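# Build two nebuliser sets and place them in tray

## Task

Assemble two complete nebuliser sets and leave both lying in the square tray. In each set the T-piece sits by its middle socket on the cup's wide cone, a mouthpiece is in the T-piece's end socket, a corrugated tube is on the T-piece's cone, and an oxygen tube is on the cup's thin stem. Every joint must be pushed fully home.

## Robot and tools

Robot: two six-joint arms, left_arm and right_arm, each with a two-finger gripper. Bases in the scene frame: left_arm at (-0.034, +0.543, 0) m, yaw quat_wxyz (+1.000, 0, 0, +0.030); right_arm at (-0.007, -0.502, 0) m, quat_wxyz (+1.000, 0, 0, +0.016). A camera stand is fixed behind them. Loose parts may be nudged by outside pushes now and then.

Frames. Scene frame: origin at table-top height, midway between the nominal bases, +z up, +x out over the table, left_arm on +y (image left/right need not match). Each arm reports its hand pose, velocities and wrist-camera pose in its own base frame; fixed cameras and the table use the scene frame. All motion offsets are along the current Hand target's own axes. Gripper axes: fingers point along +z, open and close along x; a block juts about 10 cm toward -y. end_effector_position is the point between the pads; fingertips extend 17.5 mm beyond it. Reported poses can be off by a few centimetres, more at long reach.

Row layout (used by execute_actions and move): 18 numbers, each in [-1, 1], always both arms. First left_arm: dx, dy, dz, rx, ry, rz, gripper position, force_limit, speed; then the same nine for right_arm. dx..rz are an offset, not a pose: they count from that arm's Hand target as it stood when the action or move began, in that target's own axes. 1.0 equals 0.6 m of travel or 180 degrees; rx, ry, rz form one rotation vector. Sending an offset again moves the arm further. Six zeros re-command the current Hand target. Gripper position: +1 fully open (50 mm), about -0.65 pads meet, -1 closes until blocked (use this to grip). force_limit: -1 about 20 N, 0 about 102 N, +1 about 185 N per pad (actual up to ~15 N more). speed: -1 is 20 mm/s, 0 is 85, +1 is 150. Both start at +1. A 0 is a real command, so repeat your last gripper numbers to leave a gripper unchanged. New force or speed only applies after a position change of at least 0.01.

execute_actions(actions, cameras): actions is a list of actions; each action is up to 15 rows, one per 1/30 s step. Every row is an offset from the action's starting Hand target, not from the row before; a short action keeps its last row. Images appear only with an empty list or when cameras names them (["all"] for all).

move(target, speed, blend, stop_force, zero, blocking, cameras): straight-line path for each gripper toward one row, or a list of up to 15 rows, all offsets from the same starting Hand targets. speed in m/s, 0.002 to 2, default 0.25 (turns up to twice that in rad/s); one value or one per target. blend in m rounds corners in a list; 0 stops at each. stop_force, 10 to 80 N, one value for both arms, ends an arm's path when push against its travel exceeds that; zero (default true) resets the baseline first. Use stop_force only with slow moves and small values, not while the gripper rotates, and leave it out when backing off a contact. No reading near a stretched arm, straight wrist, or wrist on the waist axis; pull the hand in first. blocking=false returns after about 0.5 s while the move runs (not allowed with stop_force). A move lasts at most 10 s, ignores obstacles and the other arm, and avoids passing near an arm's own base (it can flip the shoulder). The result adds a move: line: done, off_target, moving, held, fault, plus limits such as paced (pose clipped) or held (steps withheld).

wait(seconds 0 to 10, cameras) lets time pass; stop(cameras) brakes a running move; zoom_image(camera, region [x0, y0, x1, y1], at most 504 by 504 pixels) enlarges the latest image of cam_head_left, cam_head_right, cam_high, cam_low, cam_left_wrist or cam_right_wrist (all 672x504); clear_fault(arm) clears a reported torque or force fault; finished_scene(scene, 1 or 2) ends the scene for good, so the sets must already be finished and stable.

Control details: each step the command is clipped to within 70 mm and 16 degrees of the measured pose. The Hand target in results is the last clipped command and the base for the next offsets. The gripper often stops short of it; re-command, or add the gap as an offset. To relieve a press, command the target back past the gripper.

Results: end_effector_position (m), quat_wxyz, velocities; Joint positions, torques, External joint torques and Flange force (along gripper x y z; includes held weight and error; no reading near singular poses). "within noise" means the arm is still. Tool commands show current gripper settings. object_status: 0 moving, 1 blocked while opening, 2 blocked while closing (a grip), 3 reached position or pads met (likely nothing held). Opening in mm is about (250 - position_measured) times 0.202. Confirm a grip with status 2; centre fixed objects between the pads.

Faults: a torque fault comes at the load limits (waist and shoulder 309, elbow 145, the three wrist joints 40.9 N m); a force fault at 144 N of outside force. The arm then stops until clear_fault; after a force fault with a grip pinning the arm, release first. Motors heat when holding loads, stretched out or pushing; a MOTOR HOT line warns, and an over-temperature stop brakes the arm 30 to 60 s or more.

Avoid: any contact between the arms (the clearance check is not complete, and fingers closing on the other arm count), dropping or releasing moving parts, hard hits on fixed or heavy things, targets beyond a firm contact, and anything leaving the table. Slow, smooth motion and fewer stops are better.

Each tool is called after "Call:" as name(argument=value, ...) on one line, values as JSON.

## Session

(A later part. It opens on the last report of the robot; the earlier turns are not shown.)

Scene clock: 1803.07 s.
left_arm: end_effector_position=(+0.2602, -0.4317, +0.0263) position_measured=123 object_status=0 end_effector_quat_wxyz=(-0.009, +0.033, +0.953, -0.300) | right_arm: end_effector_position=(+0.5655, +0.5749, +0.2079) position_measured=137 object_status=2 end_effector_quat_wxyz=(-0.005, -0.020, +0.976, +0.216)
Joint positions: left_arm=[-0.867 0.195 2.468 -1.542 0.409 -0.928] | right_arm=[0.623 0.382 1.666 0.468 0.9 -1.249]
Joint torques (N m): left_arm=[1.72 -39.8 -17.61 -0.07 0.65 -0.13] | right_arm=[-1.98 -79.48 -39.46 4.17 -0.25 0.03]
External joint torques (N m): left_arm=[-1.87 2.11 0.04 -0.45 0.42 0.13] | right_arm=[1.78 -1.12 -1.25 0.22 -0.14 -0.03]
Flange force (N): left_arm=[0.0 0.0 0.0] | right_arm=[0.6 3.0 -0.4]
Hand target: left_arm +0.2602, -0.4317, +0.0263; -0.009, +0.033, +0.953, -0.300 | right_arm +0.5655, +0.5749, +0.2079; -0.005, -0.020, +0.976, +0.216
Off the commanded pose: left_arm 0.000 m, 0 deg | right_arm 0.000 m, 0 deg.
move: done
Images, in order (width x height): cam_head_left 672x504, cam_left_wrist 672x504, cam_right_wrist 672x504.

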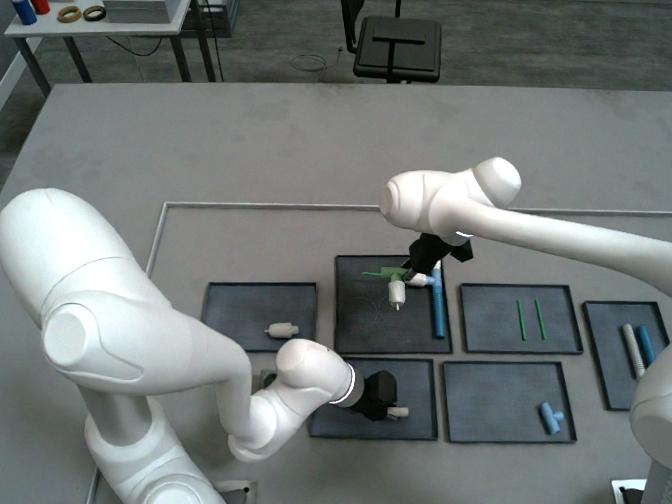

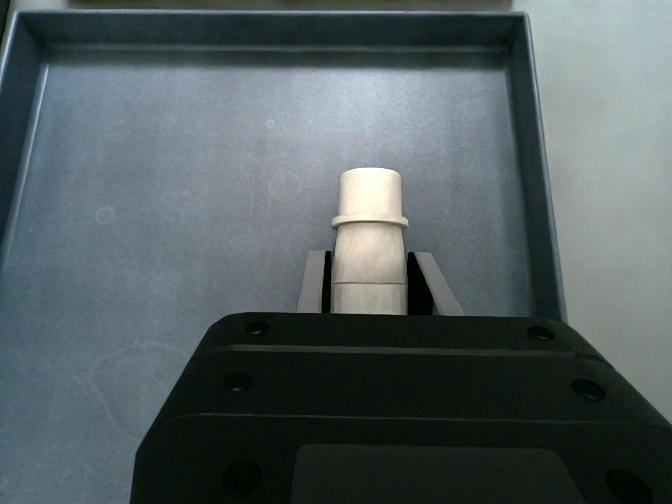

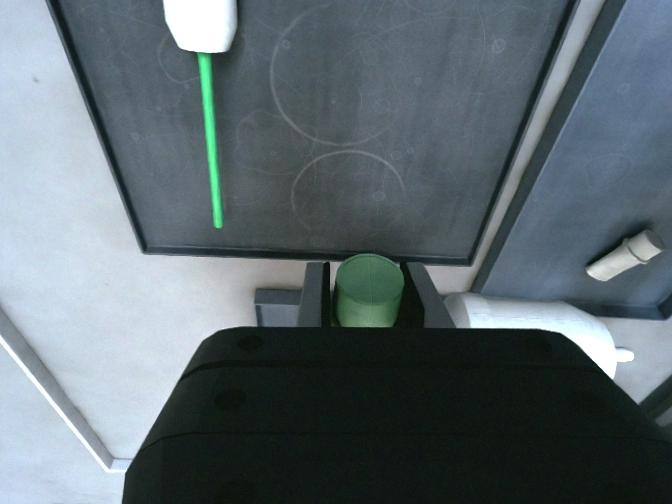

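Call:
move(target=[[-0.0004,-0.0954,-0.1364,0,0,0,-1,0.4,-0.5,0,0,0,0,0,0,-1,0.2,-0.5],[-0.2180,0.0080,-0.3983,-0.0220,-0.0043,-0.0075,-1,0.4,-0.5,0,0,0,0,0,0,-1,0.2,-0.5],[-0.4715,-0.0318,-0.3543,-0.0220,-0.0043,-0.0075,-1,0.4,-0.5,0,0,0,0,0,0,-1,0.2,-0.5]], speed=[0.12,0.3,0.25], blend=[0.02,0.04,0], cameras=["cam_left_wrist","cam_low"])

Call:
zoom_image(camera="cam_low", region=[180, 175, 260, 215])

Call:
zoom_image(camera="cam_left_wrist", region=[270, 40, 470, 300])

Scene clock: 1829.30 s.
left_arm: end_effector_position=(+0.5491, -0.3448, +0.2123) position_measured=123 object_status=2 end_effector_quat_wxyz=(-0.005, +0.020, +0.963, -0.267) | right_arm: end_effector_position=(+0.5655, +0.5749, +0.2079) position_measured=137 object_status=2 end_effector_quat_wxyz=(-0.005, -0.020, +0.976, +0.216)
Joint positions: left_arm=[-0.397 0.188 1.95 -0.656 0.911 -1.54] | right_arm=[0.623 0.382 1.666 0.468 0.9 -1.249]
Joint torques (N m): left_arm=[1.54 -58.79 -36.21 1.94 -0.4 -0.09] | right_arm=[-2.06 -79.14 -39.34 4.2 -0.23 0.07]
External joint torques (N m): left_arm=[-1.44 3.61 0.45 -0.32 0.43 0.09] | right_arm=[2.19 -1.4 -1.31 0.18 -0.16 -0.07]
Flange force (N): left_arm=[-3.6 -0.9 4.7] | right_arm=[1.1 3.3 -0.5]
Hand target: left_arm +0.5491, -0.3448, +0.2122; -0.005, +0.020, +0.963, -0.267 | right_arm +0.5655, +0.5749, +0.2079; -0.005, -0.020, +0.976, +0.216
Off the commanded pose: left_arm 0.000 m, 0 deg | right_arm 0.000 m, 0 deg.
move: done
Images, in order (width x height): cam_low 672x504, cam_left_wrist 672x504.

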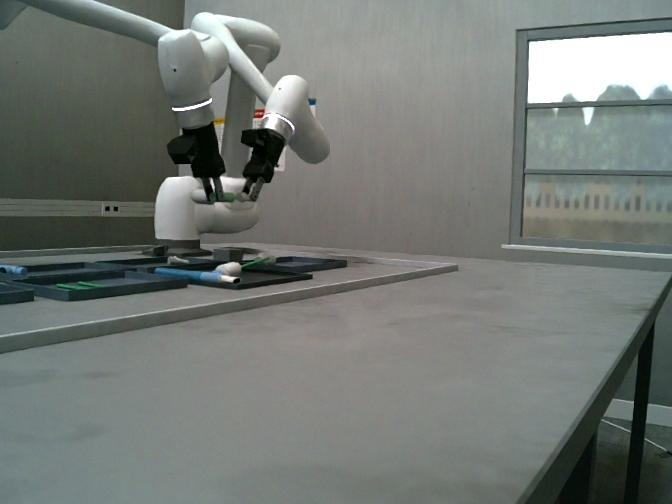

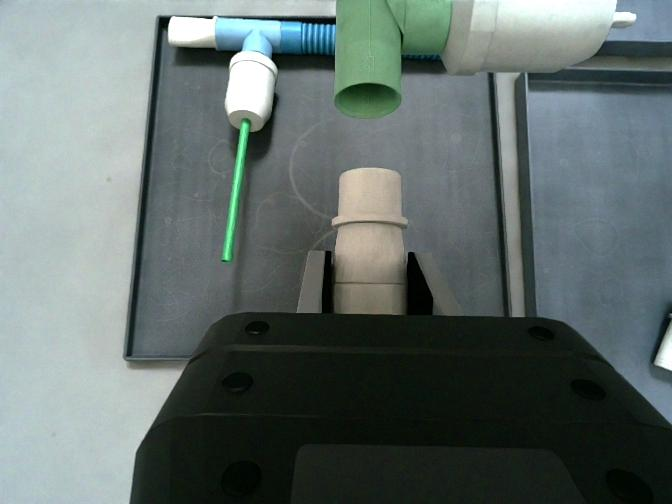

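Scaled by 6.300 from the camera's 672x504 image, which has a finer 960x720 frame.

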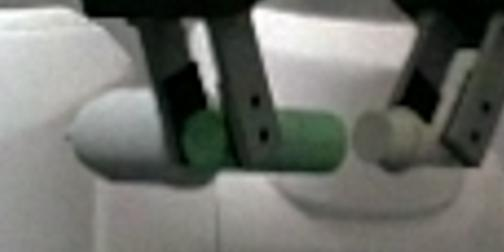

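Scaled by 1.938 from the camera's 672x504 image, which has a finer 960x720 frame.

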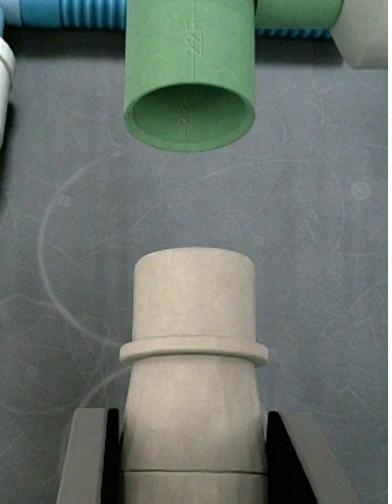

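Call:
execute_actions(actions=[], cameras=["cam_low", "cam_left_wrist", "cam_right_wrist"])

Call:
zoom_image(camera="cam_low", region=[190, 170, 250, 215])

Call:
zoom_image(camera="cam_left_wrist", region=[300, 60, 440, 200])

Scene clock: 1852.17 s.
left_arm: end_effector_position=(+0.5491, -0.3448, +0.2122) position_measured=123 object_status=2 end_effector_quat_wxyz=(-0.005, +0.020, +0.963, -0.267) | right_arm: end_effector_position=(+0.5655, +0.5749, +0.2079) position_measured=137 object_status=2 end_effector_quat_wxyz=(-0.005, -0.020, +0.976, +0.216)
Joint positions: left_arm=[-0.397 0.188 1.95 -0.656 0.911 -1.54] | right_arm=[0.623 0.382 1.666 0.468 0.9 -1.249]
Joint velocities: within noise
Joint torques (N m): left_arm=[1.44 -57.95 -36.14 1.96 -0.41 -0.15] | right_arm=[-2.15 -79.49 -39.52 4.19 -0.25 0.04]
External joint torques (N m): left_arm=[-1.34 2.69 0.51 -0.35 0.45 0.15] | right_arm=[2.27 -0.43 -1.02 0.19 -0.14 -0.04]
Flange force (N): left_arm=[-2.3 -0.6 3.7] | right_arm=[0.6 3.5 0.6]
Hand target: left_arm +0.5491, -0.3448, +0.2122; -0.005, +0.020, +0.963, -0.267 | right_arm +0.5655, +0.5749, +0.2079; -0.005, -0.020, +0.976, +0.216
Tool commands: left_gripper/position=-1.0 left_gripper/force_limit=+0.4 left_gripper/speed=-0.5 right_gripper/position=-1.0 right_gripper/force_limit=+0.2 right_gripper/speed=-0.5
Off the commanded pose: left_arm 0.000 m, 0 deg | right_arm 0.000 m, 0 deg.
Images, in order (width x height): cam_low 672x504, cam_left_wrist 672x504, cam_right_wrist 672x504.

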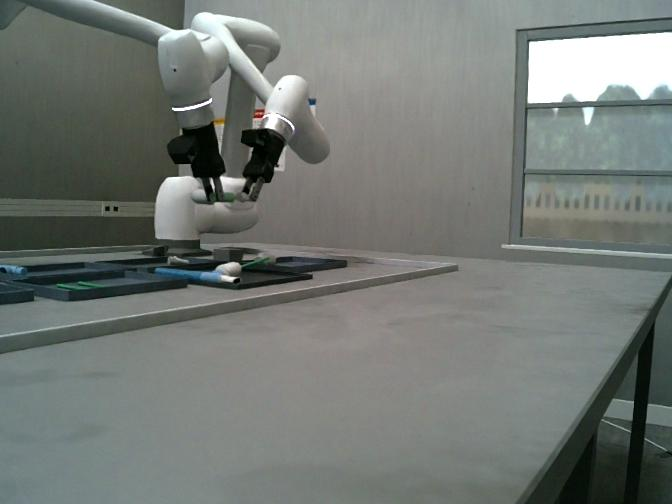

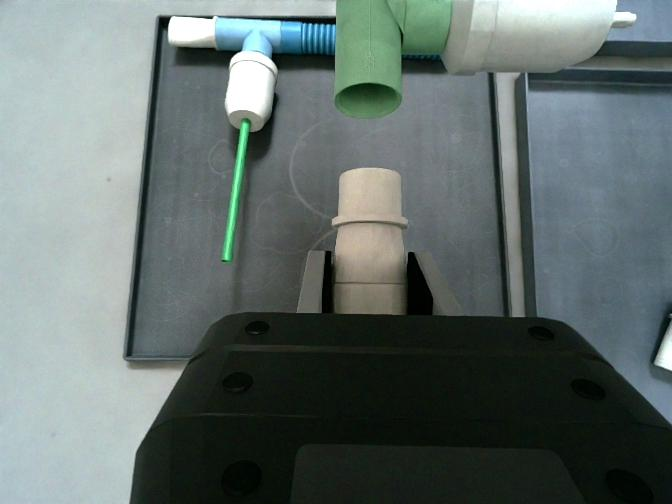

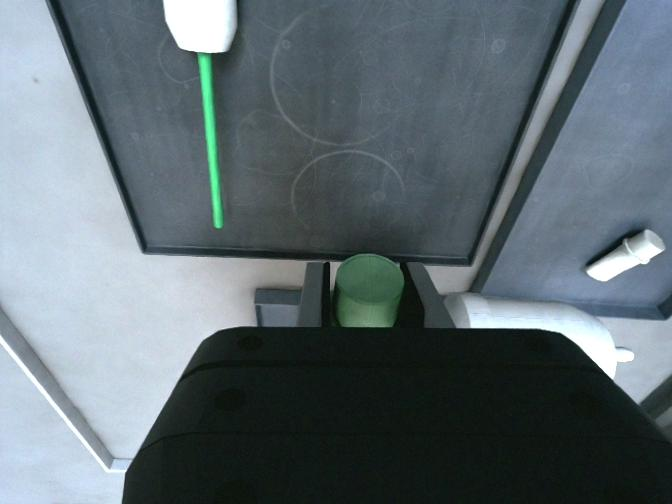

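Scaled by 8.400 from the camera's 672x504 image, which has a finer 960x720 frame.

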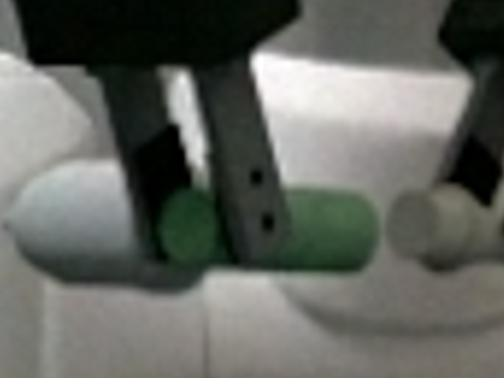

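Scaled by 3.600 from the camera's 672x504 image, which has a finer 960x720 frame.

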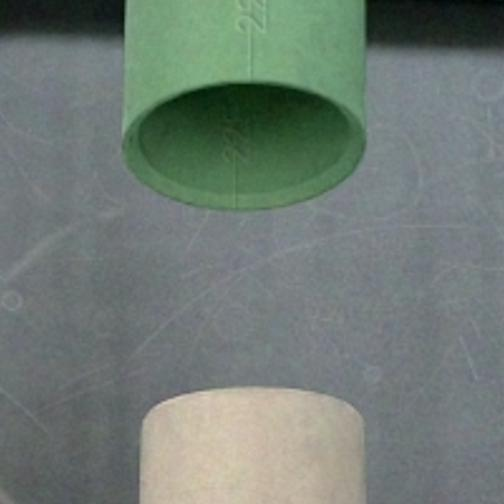

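Call:
zoom_image(camera="cam_low", region=[206, 184, 246, 208])

Call:
zoom_image(camera="cam_right_wrist", region=[310, 240, 430, 330])

Scaled by 12.600 from the camera's 672x504 image, which has a finer 960x720 frame.

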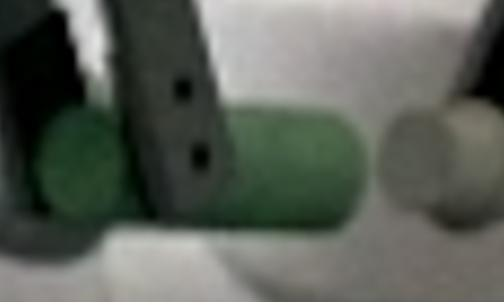

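Scaled by 4.200 from the camera's 672x504 image, which has a finer 960x720 frame.

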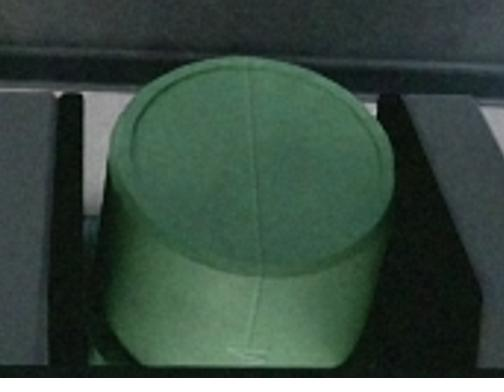

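Call:
execute_actions(actions=[], cameras=["cam_head_left", "cam_head_right", "cam_high"])

Scene clock: 1883.40 s.
left_arm: end_effector_position=(+0.5491, -0.3448, +0.2122) position_measured=123 object_status=2 end_effector_quat_wxyz=(-0.005, +0.020, +0.963, -0.267) | right_arm: end_effector_position=(+0.5655, +0.5749, +0.2079) position_measured=137 object_status=2 end_effector_quat_wxyz=(-0.005, -0.020, +0.976, +0.216)
Joint positions: left_arm=[-0.397 0.188 1.95 -0.656 0.911 -1.54] | right_arm=[0.623 0.382 1.666 0.468 0.9 -1.249]
Joint velocities: within noise
Joint torques (N m): left_arm=[1.52 -57.7 -36.09 1.92 -0.42 -0.15] | right_arm=[-2.12 -79.59 -39.38 4.21 -0.23 0.01]
External joint torques (N m): left_arm=[-1.7 2.37 0.25 -0.32 0.46 0.15] | right_arm=[2.2 -0.57 -1.13 0.17 -0.15 -0.01]
Flange force (N): left_arm=[-2.1 -1.4 3.5] | right_arm=[0.5 3.6 0.4]
Hand target: left_arm +0.5491, -0.3448, +0.2122; -0.005, +0.020, +0.963, -0.267 | right_arm +0.5655, +0.5749, +0.2079; -0.005, -0.020, +0.976, +0.216
Tool commands: left_gripper/position=-1.0 left_gripper/force_limit=+0.4 left_gripper/speed=-0.5 right_gripper/position=-1.0 right_gripper/force_limit=+0.2 right_gripper/speed=-0.5
Off the commanded pose: left_arm 0.000 m, 0 deg | right_arm 0.000 m, 0 deg.
Images, in order (width x height): cam_head_left 672x504, cam_head_right 672x504, cam_high 672x504.

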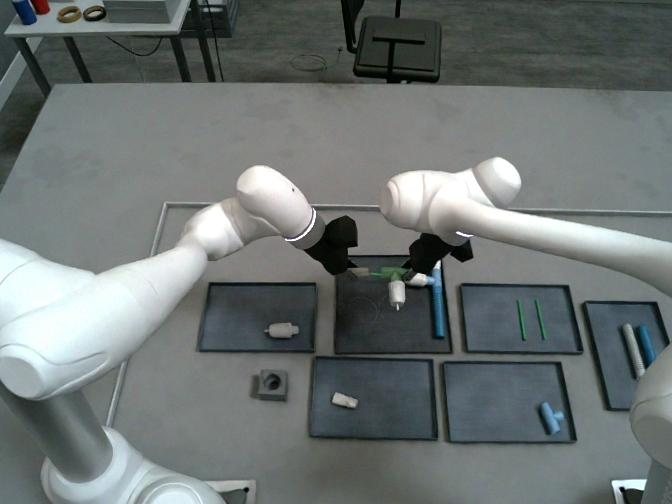

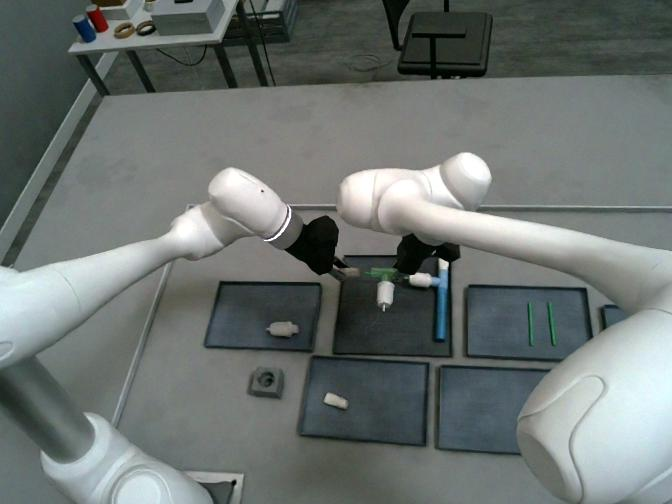

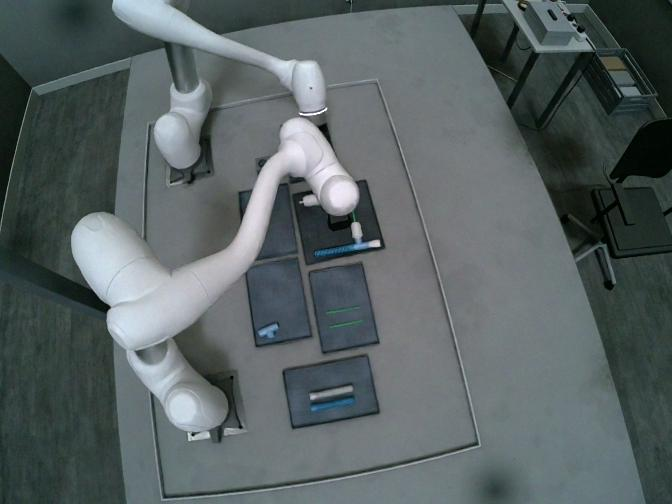

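Call:
zoom_image(camera="cam_head_left", region=[335, 255, 425, 310])

Call:
zoom_image(camera="cam_head_right", region=[325, 250, 415, 310])

Scaled by 5.600 from the camera's 672x504 image, which has a finer 960x720 frame.

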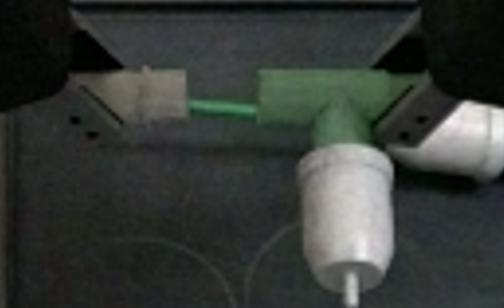

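Scaled by 5.600 from the camera's 672x504 image, which has a finer 960x720 frame.

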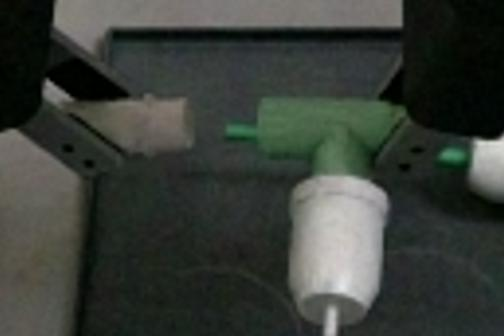

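Call:
execute_actions(actions=[], cameras=["cam_left_wrist"])

Call:
zoom_image(camera="cam_left_wrist", region=[310, 0, 460, 130])

Call:
zoom_image(camera="cam_left_wrist", region=[300, 150, 440, 320])

Scene clock: 1904.20 s.
left_arm: end_effector_position=(+0.5491, -0.3448, +0.2122) position_measured=123 object_status=2 end_effector_quat_wxyz=(-0.005, +0.020, +0.963, -0.267) | right_arm: end_effector_position=(+0.5655, +0.5749, +0.2079) position_measured=137 object_status=2 end_effector_quat_wxyz=(-0.005, -0.020, +0.976, +0.216)
Joint positions: left_arm=[-0.397 0.188 1.95 -0.656 0.911 -1.54] | right_arm=[0.623 0.382 1.666 0.468 0.9 -1.249]
Joint velocities: within noise
Joint torques (N m): left_arm=[1.68 -57.69 -36.13 1.96 -0.4 -0.15] | right_arm=[-2.13 -79.62 -39.31 4.21 -0.25 0.03]
External joint torques (N m): left_arm=[-2.18 2.55 0.26 -0.38 0.44 0.15] | right_arm=[1.91 -1.03 -1.46 0.19 -0.15 -0.03]
Flange force (N): left_arm=[-2.0 -2.0 4.2] | right_arm=[0.3 3.5 -0.3]
Hand target: left_arm +0.5491, -0.3448, +0.2122; -0.005, +0.020, +0.963, -0.267 | right_arm +0.5655, +0.5749, +0.2079; -0.005, -0.020, +0.976, +0.216
Tool commands: left_gripper/position=-1.0 left_gripper/force_limit=+0.4 left_gripper/speed=-0.5 right_gripper/position=-1.0 right_gripper/force_limit=+0.2 right_gripper/speed=-0.5
Off the commanded pose: left_arm 0.000 m, 0 deg | right_arm 0.000 m, 0 deg.
Images, in order (width x height): cam_left_wrist 672x504.

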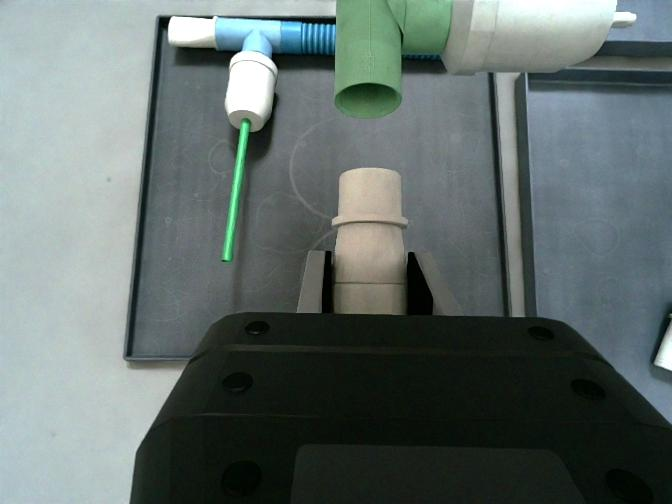

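Scaled by 3.360 from the camera's 672x504 image, which has a finer 960x720 frame.

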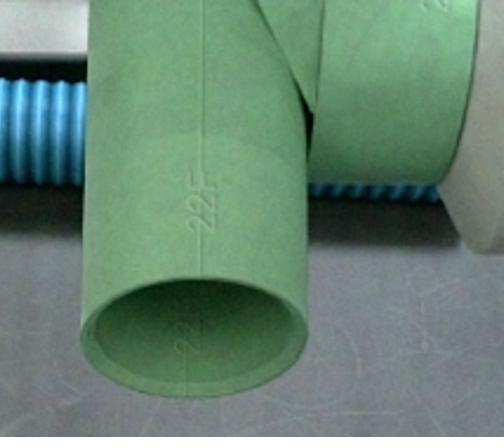

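Scaled by 2.965 from the camera's 672x504 image, which has a finer 960x720 frame.

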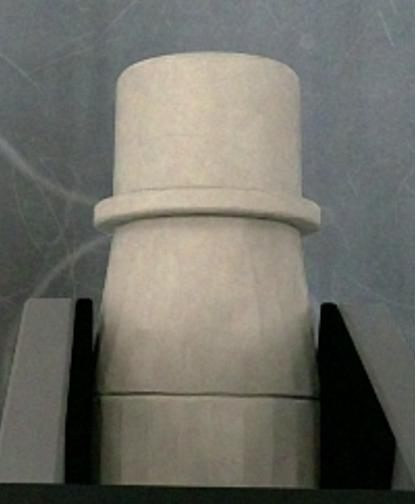

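Call:
move(target=[[-0.0012, 0.002213, 0.003717, 0, 0, 0, -1, 0.4, -0.5, 0, 0, 0, 0, 0, 0, -1, 0.2, -0.5], [-0.002433, -0.023487, 0.019133, 0, 0, 0, -1, 0.4, -0.5, 0, 0, 0, 0, 0, 0, -1, 0.2, -0.5]], speed=0.05, blend=0.002, cameras=["cam_left_wrist", "cam_low", "cam_head_right"])

Call:
zoom_image(camera="cam_left_wrist", region=[310, 60, 460, 210])

Call:
zoom_image(camera="cam_low", region=[206, 184, 246, 208])

Call:
zoom_image(camera="cam_head_right", region=[325, 250, 415, 310])

Scene clock: 1918.13 s.
left_arm: end_effector_position=(+0.5499, -0.3628, +0.2097) position_measured=123 object_status=2 end_effector_quat_wxyz=(-0.005, +0.020, +0.963, -0.267) | right_arm: end_effector_position=(+0.5655, +0.5749, +0.2079) position_measured=137 object_status=2 end_effector_quat_wxyz=(-0.005, -0.020, +0.976, +0.216)
Joint positions: left_arm=[-0.425 0.2 1.94 -0.658 0.895 -1.561] | right_arm=[0.623 0.382 1.666 0.468 0.9 -1.249]
Joint torques (N m): left_arm=[1.78 -59.02 -36.1 1.99 -0.39 -0.14] | right_arm=[-2.23 -79.57 -39.45 4.16 -0.24 0.05]
External joint torques (N m): left_arm=[-1.85 2.7 0.38 -0.38 0.39 0.14] | right_arm=[2.23 -0.2 -1.09 0.21 -0.16 -0.05]
Flange force (N): left_arm=[-2.1 -1.5 4.2] | right_arm=[0.2 3.6 0.9]
Hand target: left_arm +0.5499, -0.3628, +0.2097; -0.005, +0.020, +0.963, -0.267 | right_arm +0.5655, +0.5749, +0.2079; -0.005, -0.020, +0.976, +0.216
Off the commanded pose: left_arm 0.000 m, 0 deg | right_arm 0.000 m, 0 deg.
move: done; blend cut to 0.0013 m at target 1
Images, in order (width x height): cam_head_right 672x504, cam_low 672x504, cam_left_wrist 672x504.

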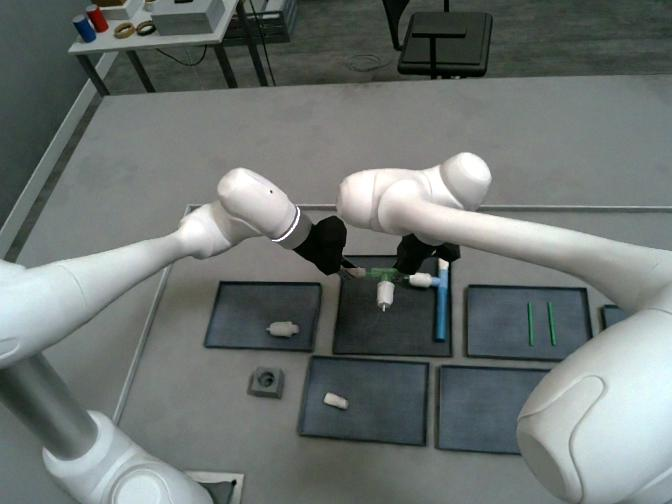

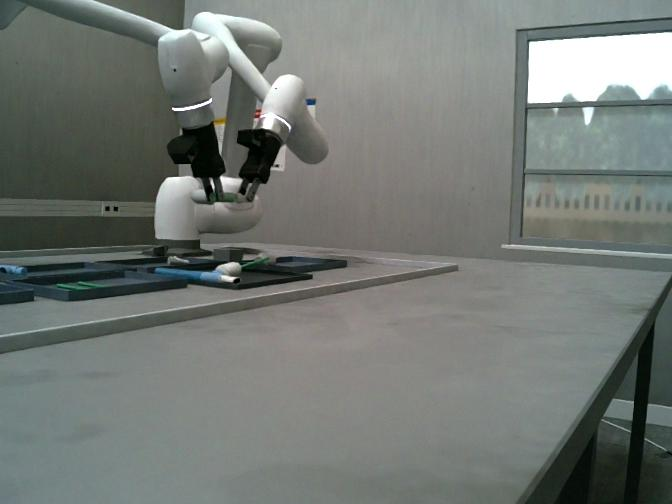

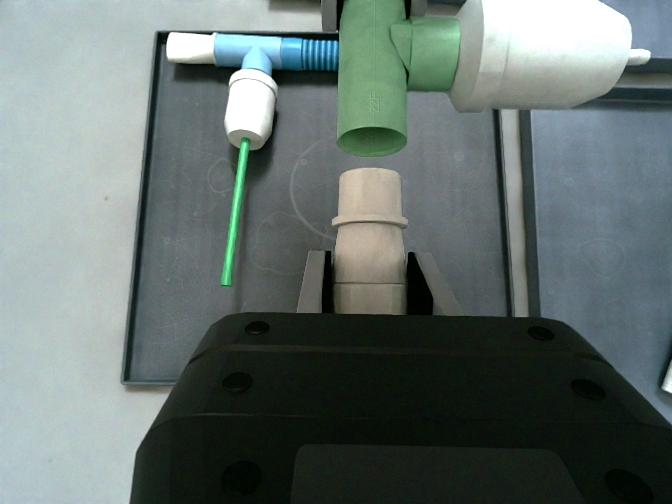

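Scaled by 3.360 from the camera's 672x504 image, which has a finer 960x720 frame.

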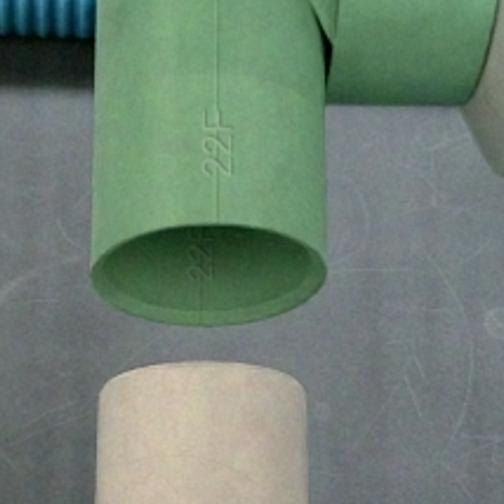

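Scaled by 12.600 from the camera's 672x504 image, which has a finer 960x720 frame.

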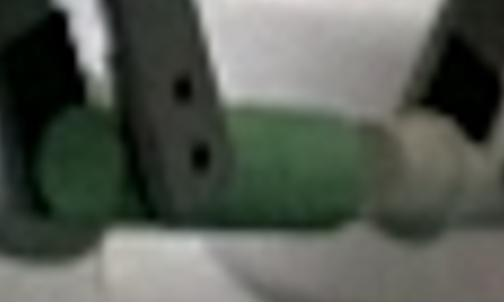

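Scaled by 5.600 from the camera's 672x504 image, which has a finer 960x720 frame.

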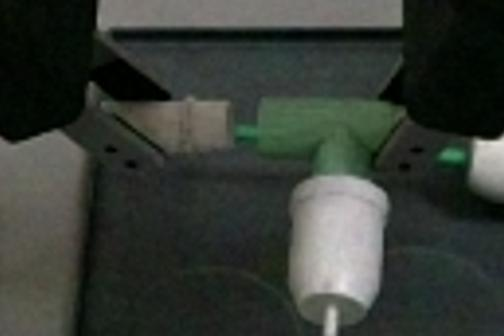

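Call:
move(target=[[0.001317, -0.000333, 0.000198, 0, 0, 0, -1, 0.4, -0.5, 0, 0, 0, 0, 0, 0, -1, 0.2, -0.5], [0.002038, -0.037257, 0.022352, 0, 0, 0, -1, 0.4, -0.5, 0, 0, 0, 0, 0, 0, -1, 0.2, -0.5]], speed=0.025, stop_force=15, cameras=["cam_left_wrist"])

Call:
zoom_image(camera="cam_left_wrist", region=[300, 100, 450, 250])

Scene clock: 1932.37 s.
left_arm: end_effector_position=(+0.5478, -0.3851, +0.2096) position_measured=123 object_status=2 end_effector_quat_wxyz=(-0.005, +0.020, +0.963, -0.267) | right_arm: end_effector_position=(+0.5656, +0.5749, +0.2079) position_measured=137 object_status=2 end_effector_quat_wxyz=(-0.005, -0.020, +0.976, +0.216)
Joint positions: left_arm=[-0.46 0.21 1.928 -0.656 0.879 -1.594] | right_arm=[0.622 0.382 1.666 0.468 0.9 -1.249]
Joint torques (N m): left_arm=[-11.74 -60.95 -38.9 -2.12 0.99 -0.04] | right_arm=[5.97 -77.32 -46.93 7.66 -3.83 0.33]
External joint torques (N m): left_arm=[11.52 3.42 3.01 3.75 -1.04 0.04] | right_arm=[-5.98 -3.62 6.12 -3.25 3.44 -0.33]
Flange force (N): left_arm=[-7.3 16.4 -5.1] | right_arm=[7.1 -14.1 -10.7]
Hand target: left_arm +0.5478, -0.3850, +0.2096; -0.005, +0.020, +0.963, -0.267 (not the last commanded pose) | right_arm +0.5655, +0.5749, +0.2079; -0.005, -0.020, +0.976, +0.216
Off the commanded pose: left_arm 0.004 m, 0 deg | right_arm 0.000 m, 0 deg.
move: contact (left_arm); path passed 1 of 2 targets
Images, in order (width x height): cam_left_wrist 672x504.

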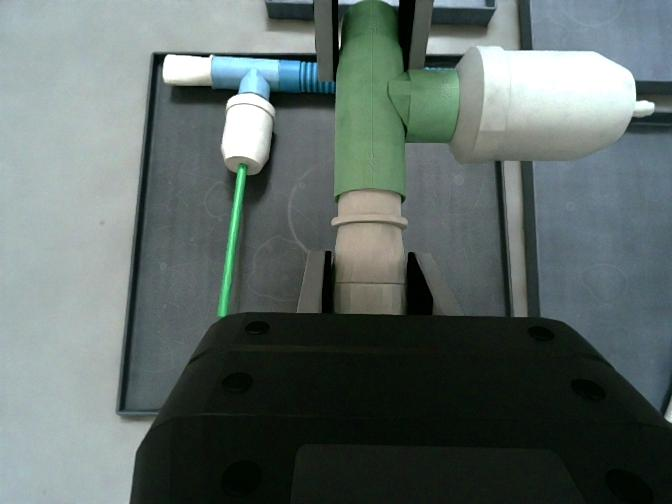

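Scaled by 3.360 from the camera's 672x504 image, which has a finer 960x720 frame.

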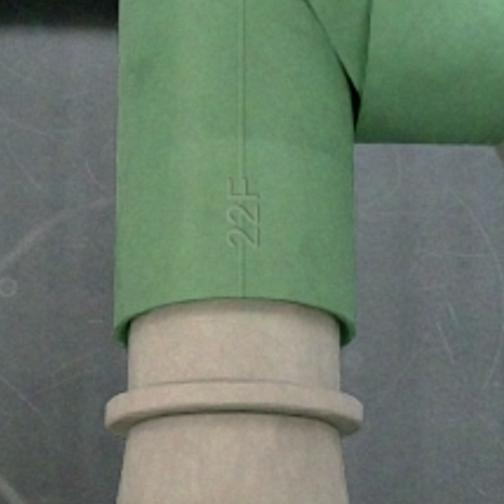

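Call:
move(target=[0.000468, -0.021426, 0.012855, 0, 0, 0, -1, 0.4, -0.5, 0, 0, 0, 0, 0, 0, -1, 0.2, -0.5], speed=0.02, stop_force=65, zero=false, cameras=["cam_left_wrist"])

Call:
zoom_image(camera="cam_left_wrist", region=[300, 120, 450, 270])

Scene clock: 1938.57 s.
left_arm: end_effector_position=(+0.5473, -0.3940, +0.2095) position_measured=123 object_status=2 end_effector_quat_wxyz=(-0.005, +0.020, +0.964, -0.267) | right_arm: end_effector_position=(+0.5655, +0.5749, +0.2079) position_measured=137 object_status=2 end_effector_quat_wxyz=(-0.005, -0.020, +0.976, +0.216)
Joint positions: left_arm=[-0.474 0.214 1.922 -0.655 0.872 -1.607] | right_arm=[0.623 0.382 1.666 0.468 0.9 -1.249]
Joint torques (N m): left_arm=[-41.89 -61.88 -51.2 -12.36 1.15 -0.08] | right_arm=[32.9 -74.76 -62.92 17.65 -10.16 0.58]
External joint torques (N m): left_arm=[41.66 3.87 15.21 14 -1.22 0.08] | right_arm=[-33.06 -4.97 22.52 -13.29 9.76 -0.58]
Flange force (N): left_arm=[-9.6 62.2 -29.8] | right_arm=[10.5 -59.2 -32.9]
Hand target: left_arm +0.5473, -0.3940, +0.2095; -0.005, +0.020, +0.964, -0.267 (not the last commanded pose) | right_arm +0.5655, +0.5749, +0.2079; -0.005, -0.020, +0.976, +0.216
Off the commanded pose: left_arm 0.006 m, 0 deg | right_arm 0.000 m, 0 deg.
move: contact (left_arm)
Images, in order (width x height): cam_left_wrist 672x504.

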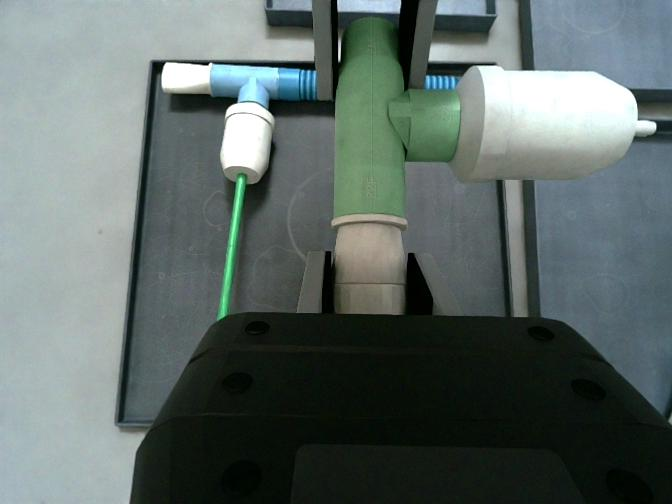

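Scaled by 3.360 from the camera's 672x504 image, which has a finer 960x720 frame.

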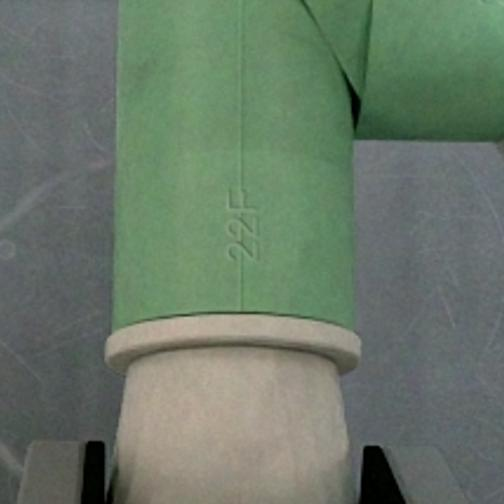

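Call:
move(target=[[-0.0001, 0.004723, -0.002833, 0, 0, 0, -1, 0.4, -0.5, 0, 0, 0, 0, 0, 0, -1, 0.2, -0.5], [-0.0001, 0.004723, -0.002833, 0, 0, 0, -1, 0.4, -0.5, 0, 0, 0, 0, 0, 0, 0.54, 0.2, -0.5], [-0.0001, 0.004723, -0.002833, 0, 0, 0, -1, 0.4, -0.5, 0, 0, -0.15, 0, 0, 0, 0.54, 0.2, -0.5], [-0.0001, 0.004723, -0.002833, 0, 0, 0, -1, 0.4, -0.5, 0.3584, -0.9564, -0.3014, 0.2340, 0.0230, 0.5288, 0.54, 0.2, -0.5]], speed=[0.03, 0.1, 0.12, 0.35], blend=[0, 0, 0.02, 0], cameras=["cam_low", "cam_left_wrist", "cam_right_wrist"])

Call:
zoom_image(camera="cam_low", region=[190, 170, 260, 215])

Call:
zoom_image(camera="cam_right_wrist", region=[150, 0, 654, 504])

Scene clock: 2001.80 s.
left_arm: end_effector_position=(+0.5475, -0.3907, +0.2095) position_measured=123 object_status=2 end_effector_quat_wxyz=(-0.005, +0.020, +0.964, -0.267) | right_arm: end_effector_position=(+0.3756, -0.0300, +0.1296) position_measured=72 object_status=3 end_effector_quat_wxyz=(-0.183, +0.683, +0.683, -0.183)
Joint positions: left_arm=[-0.469 0.213 1.924 -0.655 0.875 -1.602] | right_arm=[-0.124 0.181 2.14 -0.063 1.341 -0.094]
Joint torques (N m): left_arm=[1.86 -60.43 -36.37 1.93 -0.49 -0.11] | right_arm=[-2.74 -48.04 -29.47 2.83 1.77 0.03]
External joint torques (N m): left_arm=[-2.04 2.66 0.54 -0.29 0.43 0.11] | right_arm=[2.58 -1.16 -0.89 0.21 -0.19 -0.03]
Flange force (N): left_arm=[-1.5 -1.7 4.3] | right_arm=[5.1 -0.5 -1.8]
Hand target: left_arm +0.5475, -0.3907, +0.2095; -0.005, +0.020, +0.964, -0.267 | right_arm +0.3756, -0.0301, +0.1296; -0.183, +0.683, +0.683, -0.183
Off the commanded pose: left_arm 0.000 m, 0 deg | right_arm 0.000 m, 0 deg.
move: done
Images, in order (width x height): cam_low 672x504, cam_left_wrist 672x504, cam_right_wrist 672x504.

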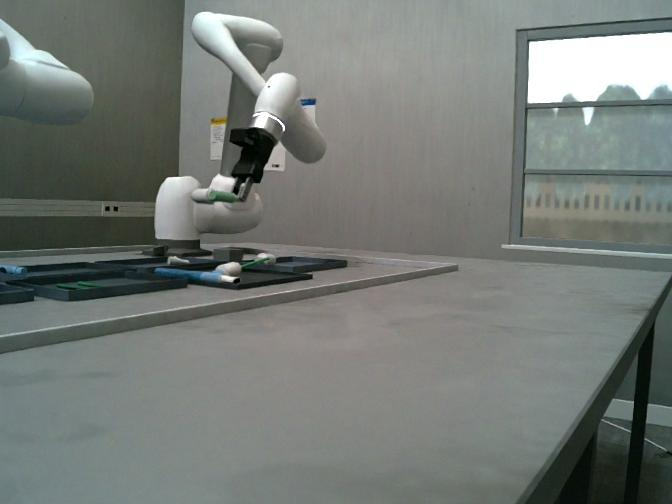

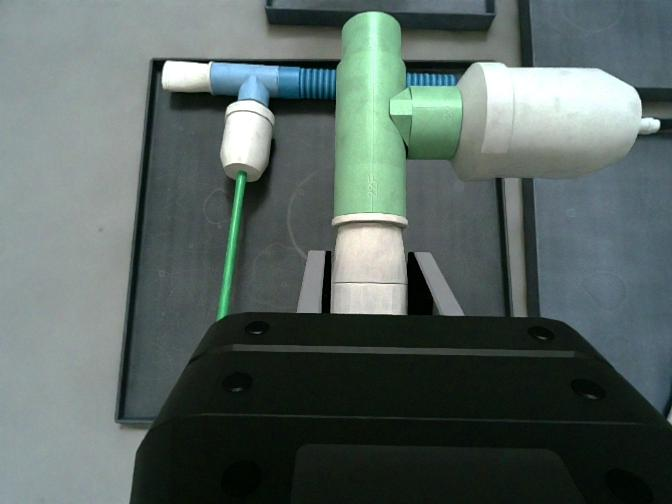

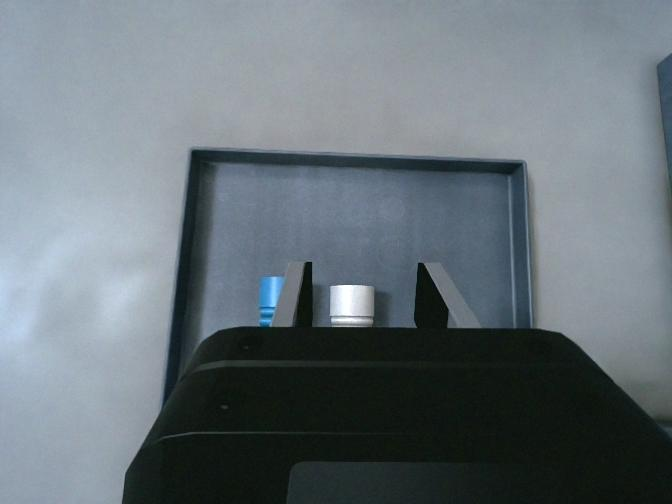

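Scaled by 7.200 from the camera's 672x504 image, which has a finer 960x720 frame.

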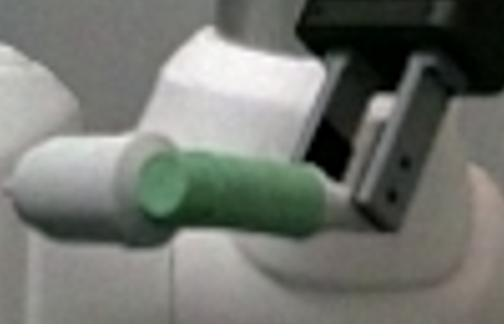

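Scaled by 1.000.

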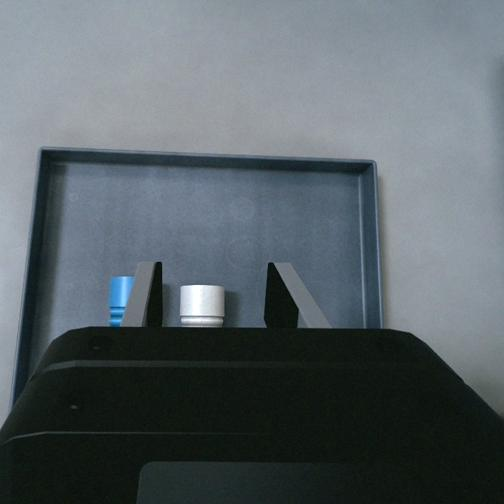

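Call:
move(target=[[-0.00261, -0.00502, -0.01309, -0.0222, 0, 0, -1, 0.4, -0.5, -0.00183, 0.08064, 0.15166, 0, 0, 0, 0.42, 0.2, -0.5], [-0.00261, -0.00502, -0.01309, -0.0222, 0, 0, -1, 0.4, -0.5, -0.00183, 0.08064, 0.15166, 0, 0, 0, -1, 0.2, -0.5], [-0.00261, -0.00502, -0.01309, -0.0222, 0, 0, -1, 0.4, -0.5, -0.00167, -0.03053, -0.04088, 0, 0, 0, -1, 0.2, -0.5], [-0.00261, -0.00502, -0.01309, -0.0222, 0, 0, -1, 0.4, -0.5, 0.9085, 0.20593, -0.27863, 0, 0.25, 0.433, -1, 0.2, -0.5]], speed=[0.15, 0.1, 0.15, 0.4], blend=[0, 0, 0.02, 0], cameras=["cam_low", "cam_right_wrist"])

Call:
zoom_image(camera="cam_low", region=[180, 170, 250, 215])

Call:
zoom_image(camera="cam_right_wrist", region=[280, 130, 460, 310])

Scene clock: 2041.87 s.
left_arm: end_effector_position=(+0.5491, -0.3893, +0.2178) position_measured=123 object_status=2 end_effector_quat_wxyz=(-0.004, +0.020, +0.972, -0.233) | right_arm: end_effector_position=(+0.5659, +0.5151, +0.2131) position_measured=134 object_status=2 end_effector_quat_wxyz=(-0.259, +0.966, +0.000, +0.000)
Joint positions: left_arm=[-0.492 0.208 1.893 -0.547 0.899 -1.707] | right_arm=[0.527 0.312 1.78 0.605 0.864 1.74]
Joint torques (N m): left_arm=[1.6 -61.07 -37.55 2.34 -0.65 -0.17] | right_arm=[-2.03 -71.7 -38.97 4.1 -0.11 0]
External joint torques (N m): left_arm=[-1.63 2.81 0.66 -0.27 0.44 0.17] | right_arm=[2.11 -1.52 -1.33 0.24 -0.17 0]
Flange force (N): left_arm=[-1.8 -1.4 3.8] | right_arm=[-1.3 -3.6 -0.3]
Hand target: left_arm +0.5491, -0.3893, +0.2178; -0.004, +0.020, +0.972, -0.233 | right_arm +0.5658, +0.5151, +0.2131; -0.259, +0.966, +0.000, +0.000
Off the commanded pose: left_arm 0.000 m, 0 deg | right_arm 0.000 m, 0 deg.
move: done
Images, in order (width x height): cam_low 672x504, cam_right_wrist 672x504.

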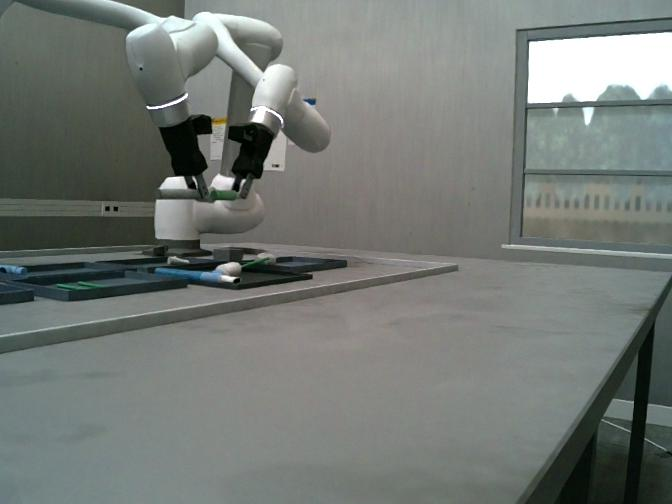

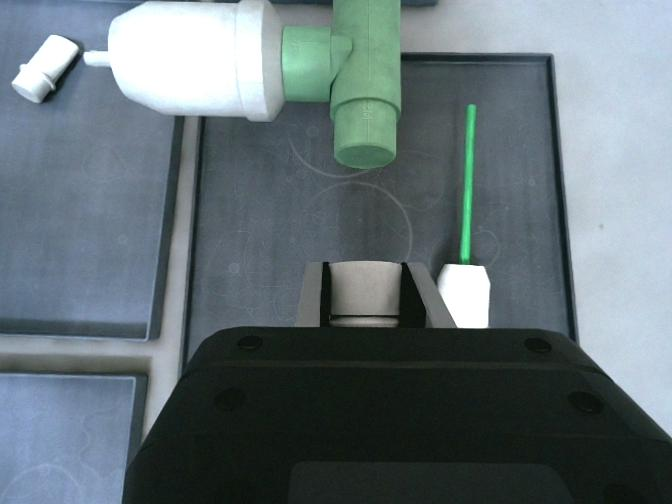

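Scaled by 7.200 from the camera's 672x504 image, which has a finer 960x720 frame.

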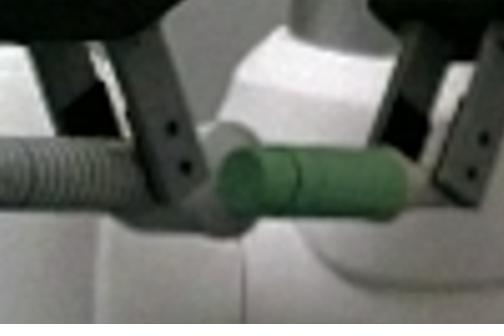

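Scaled by 2.800 from the camera's 672x504 image, which has a finer 960x720 frame.

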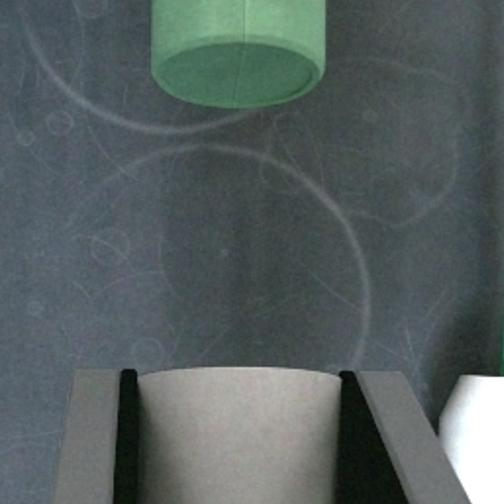

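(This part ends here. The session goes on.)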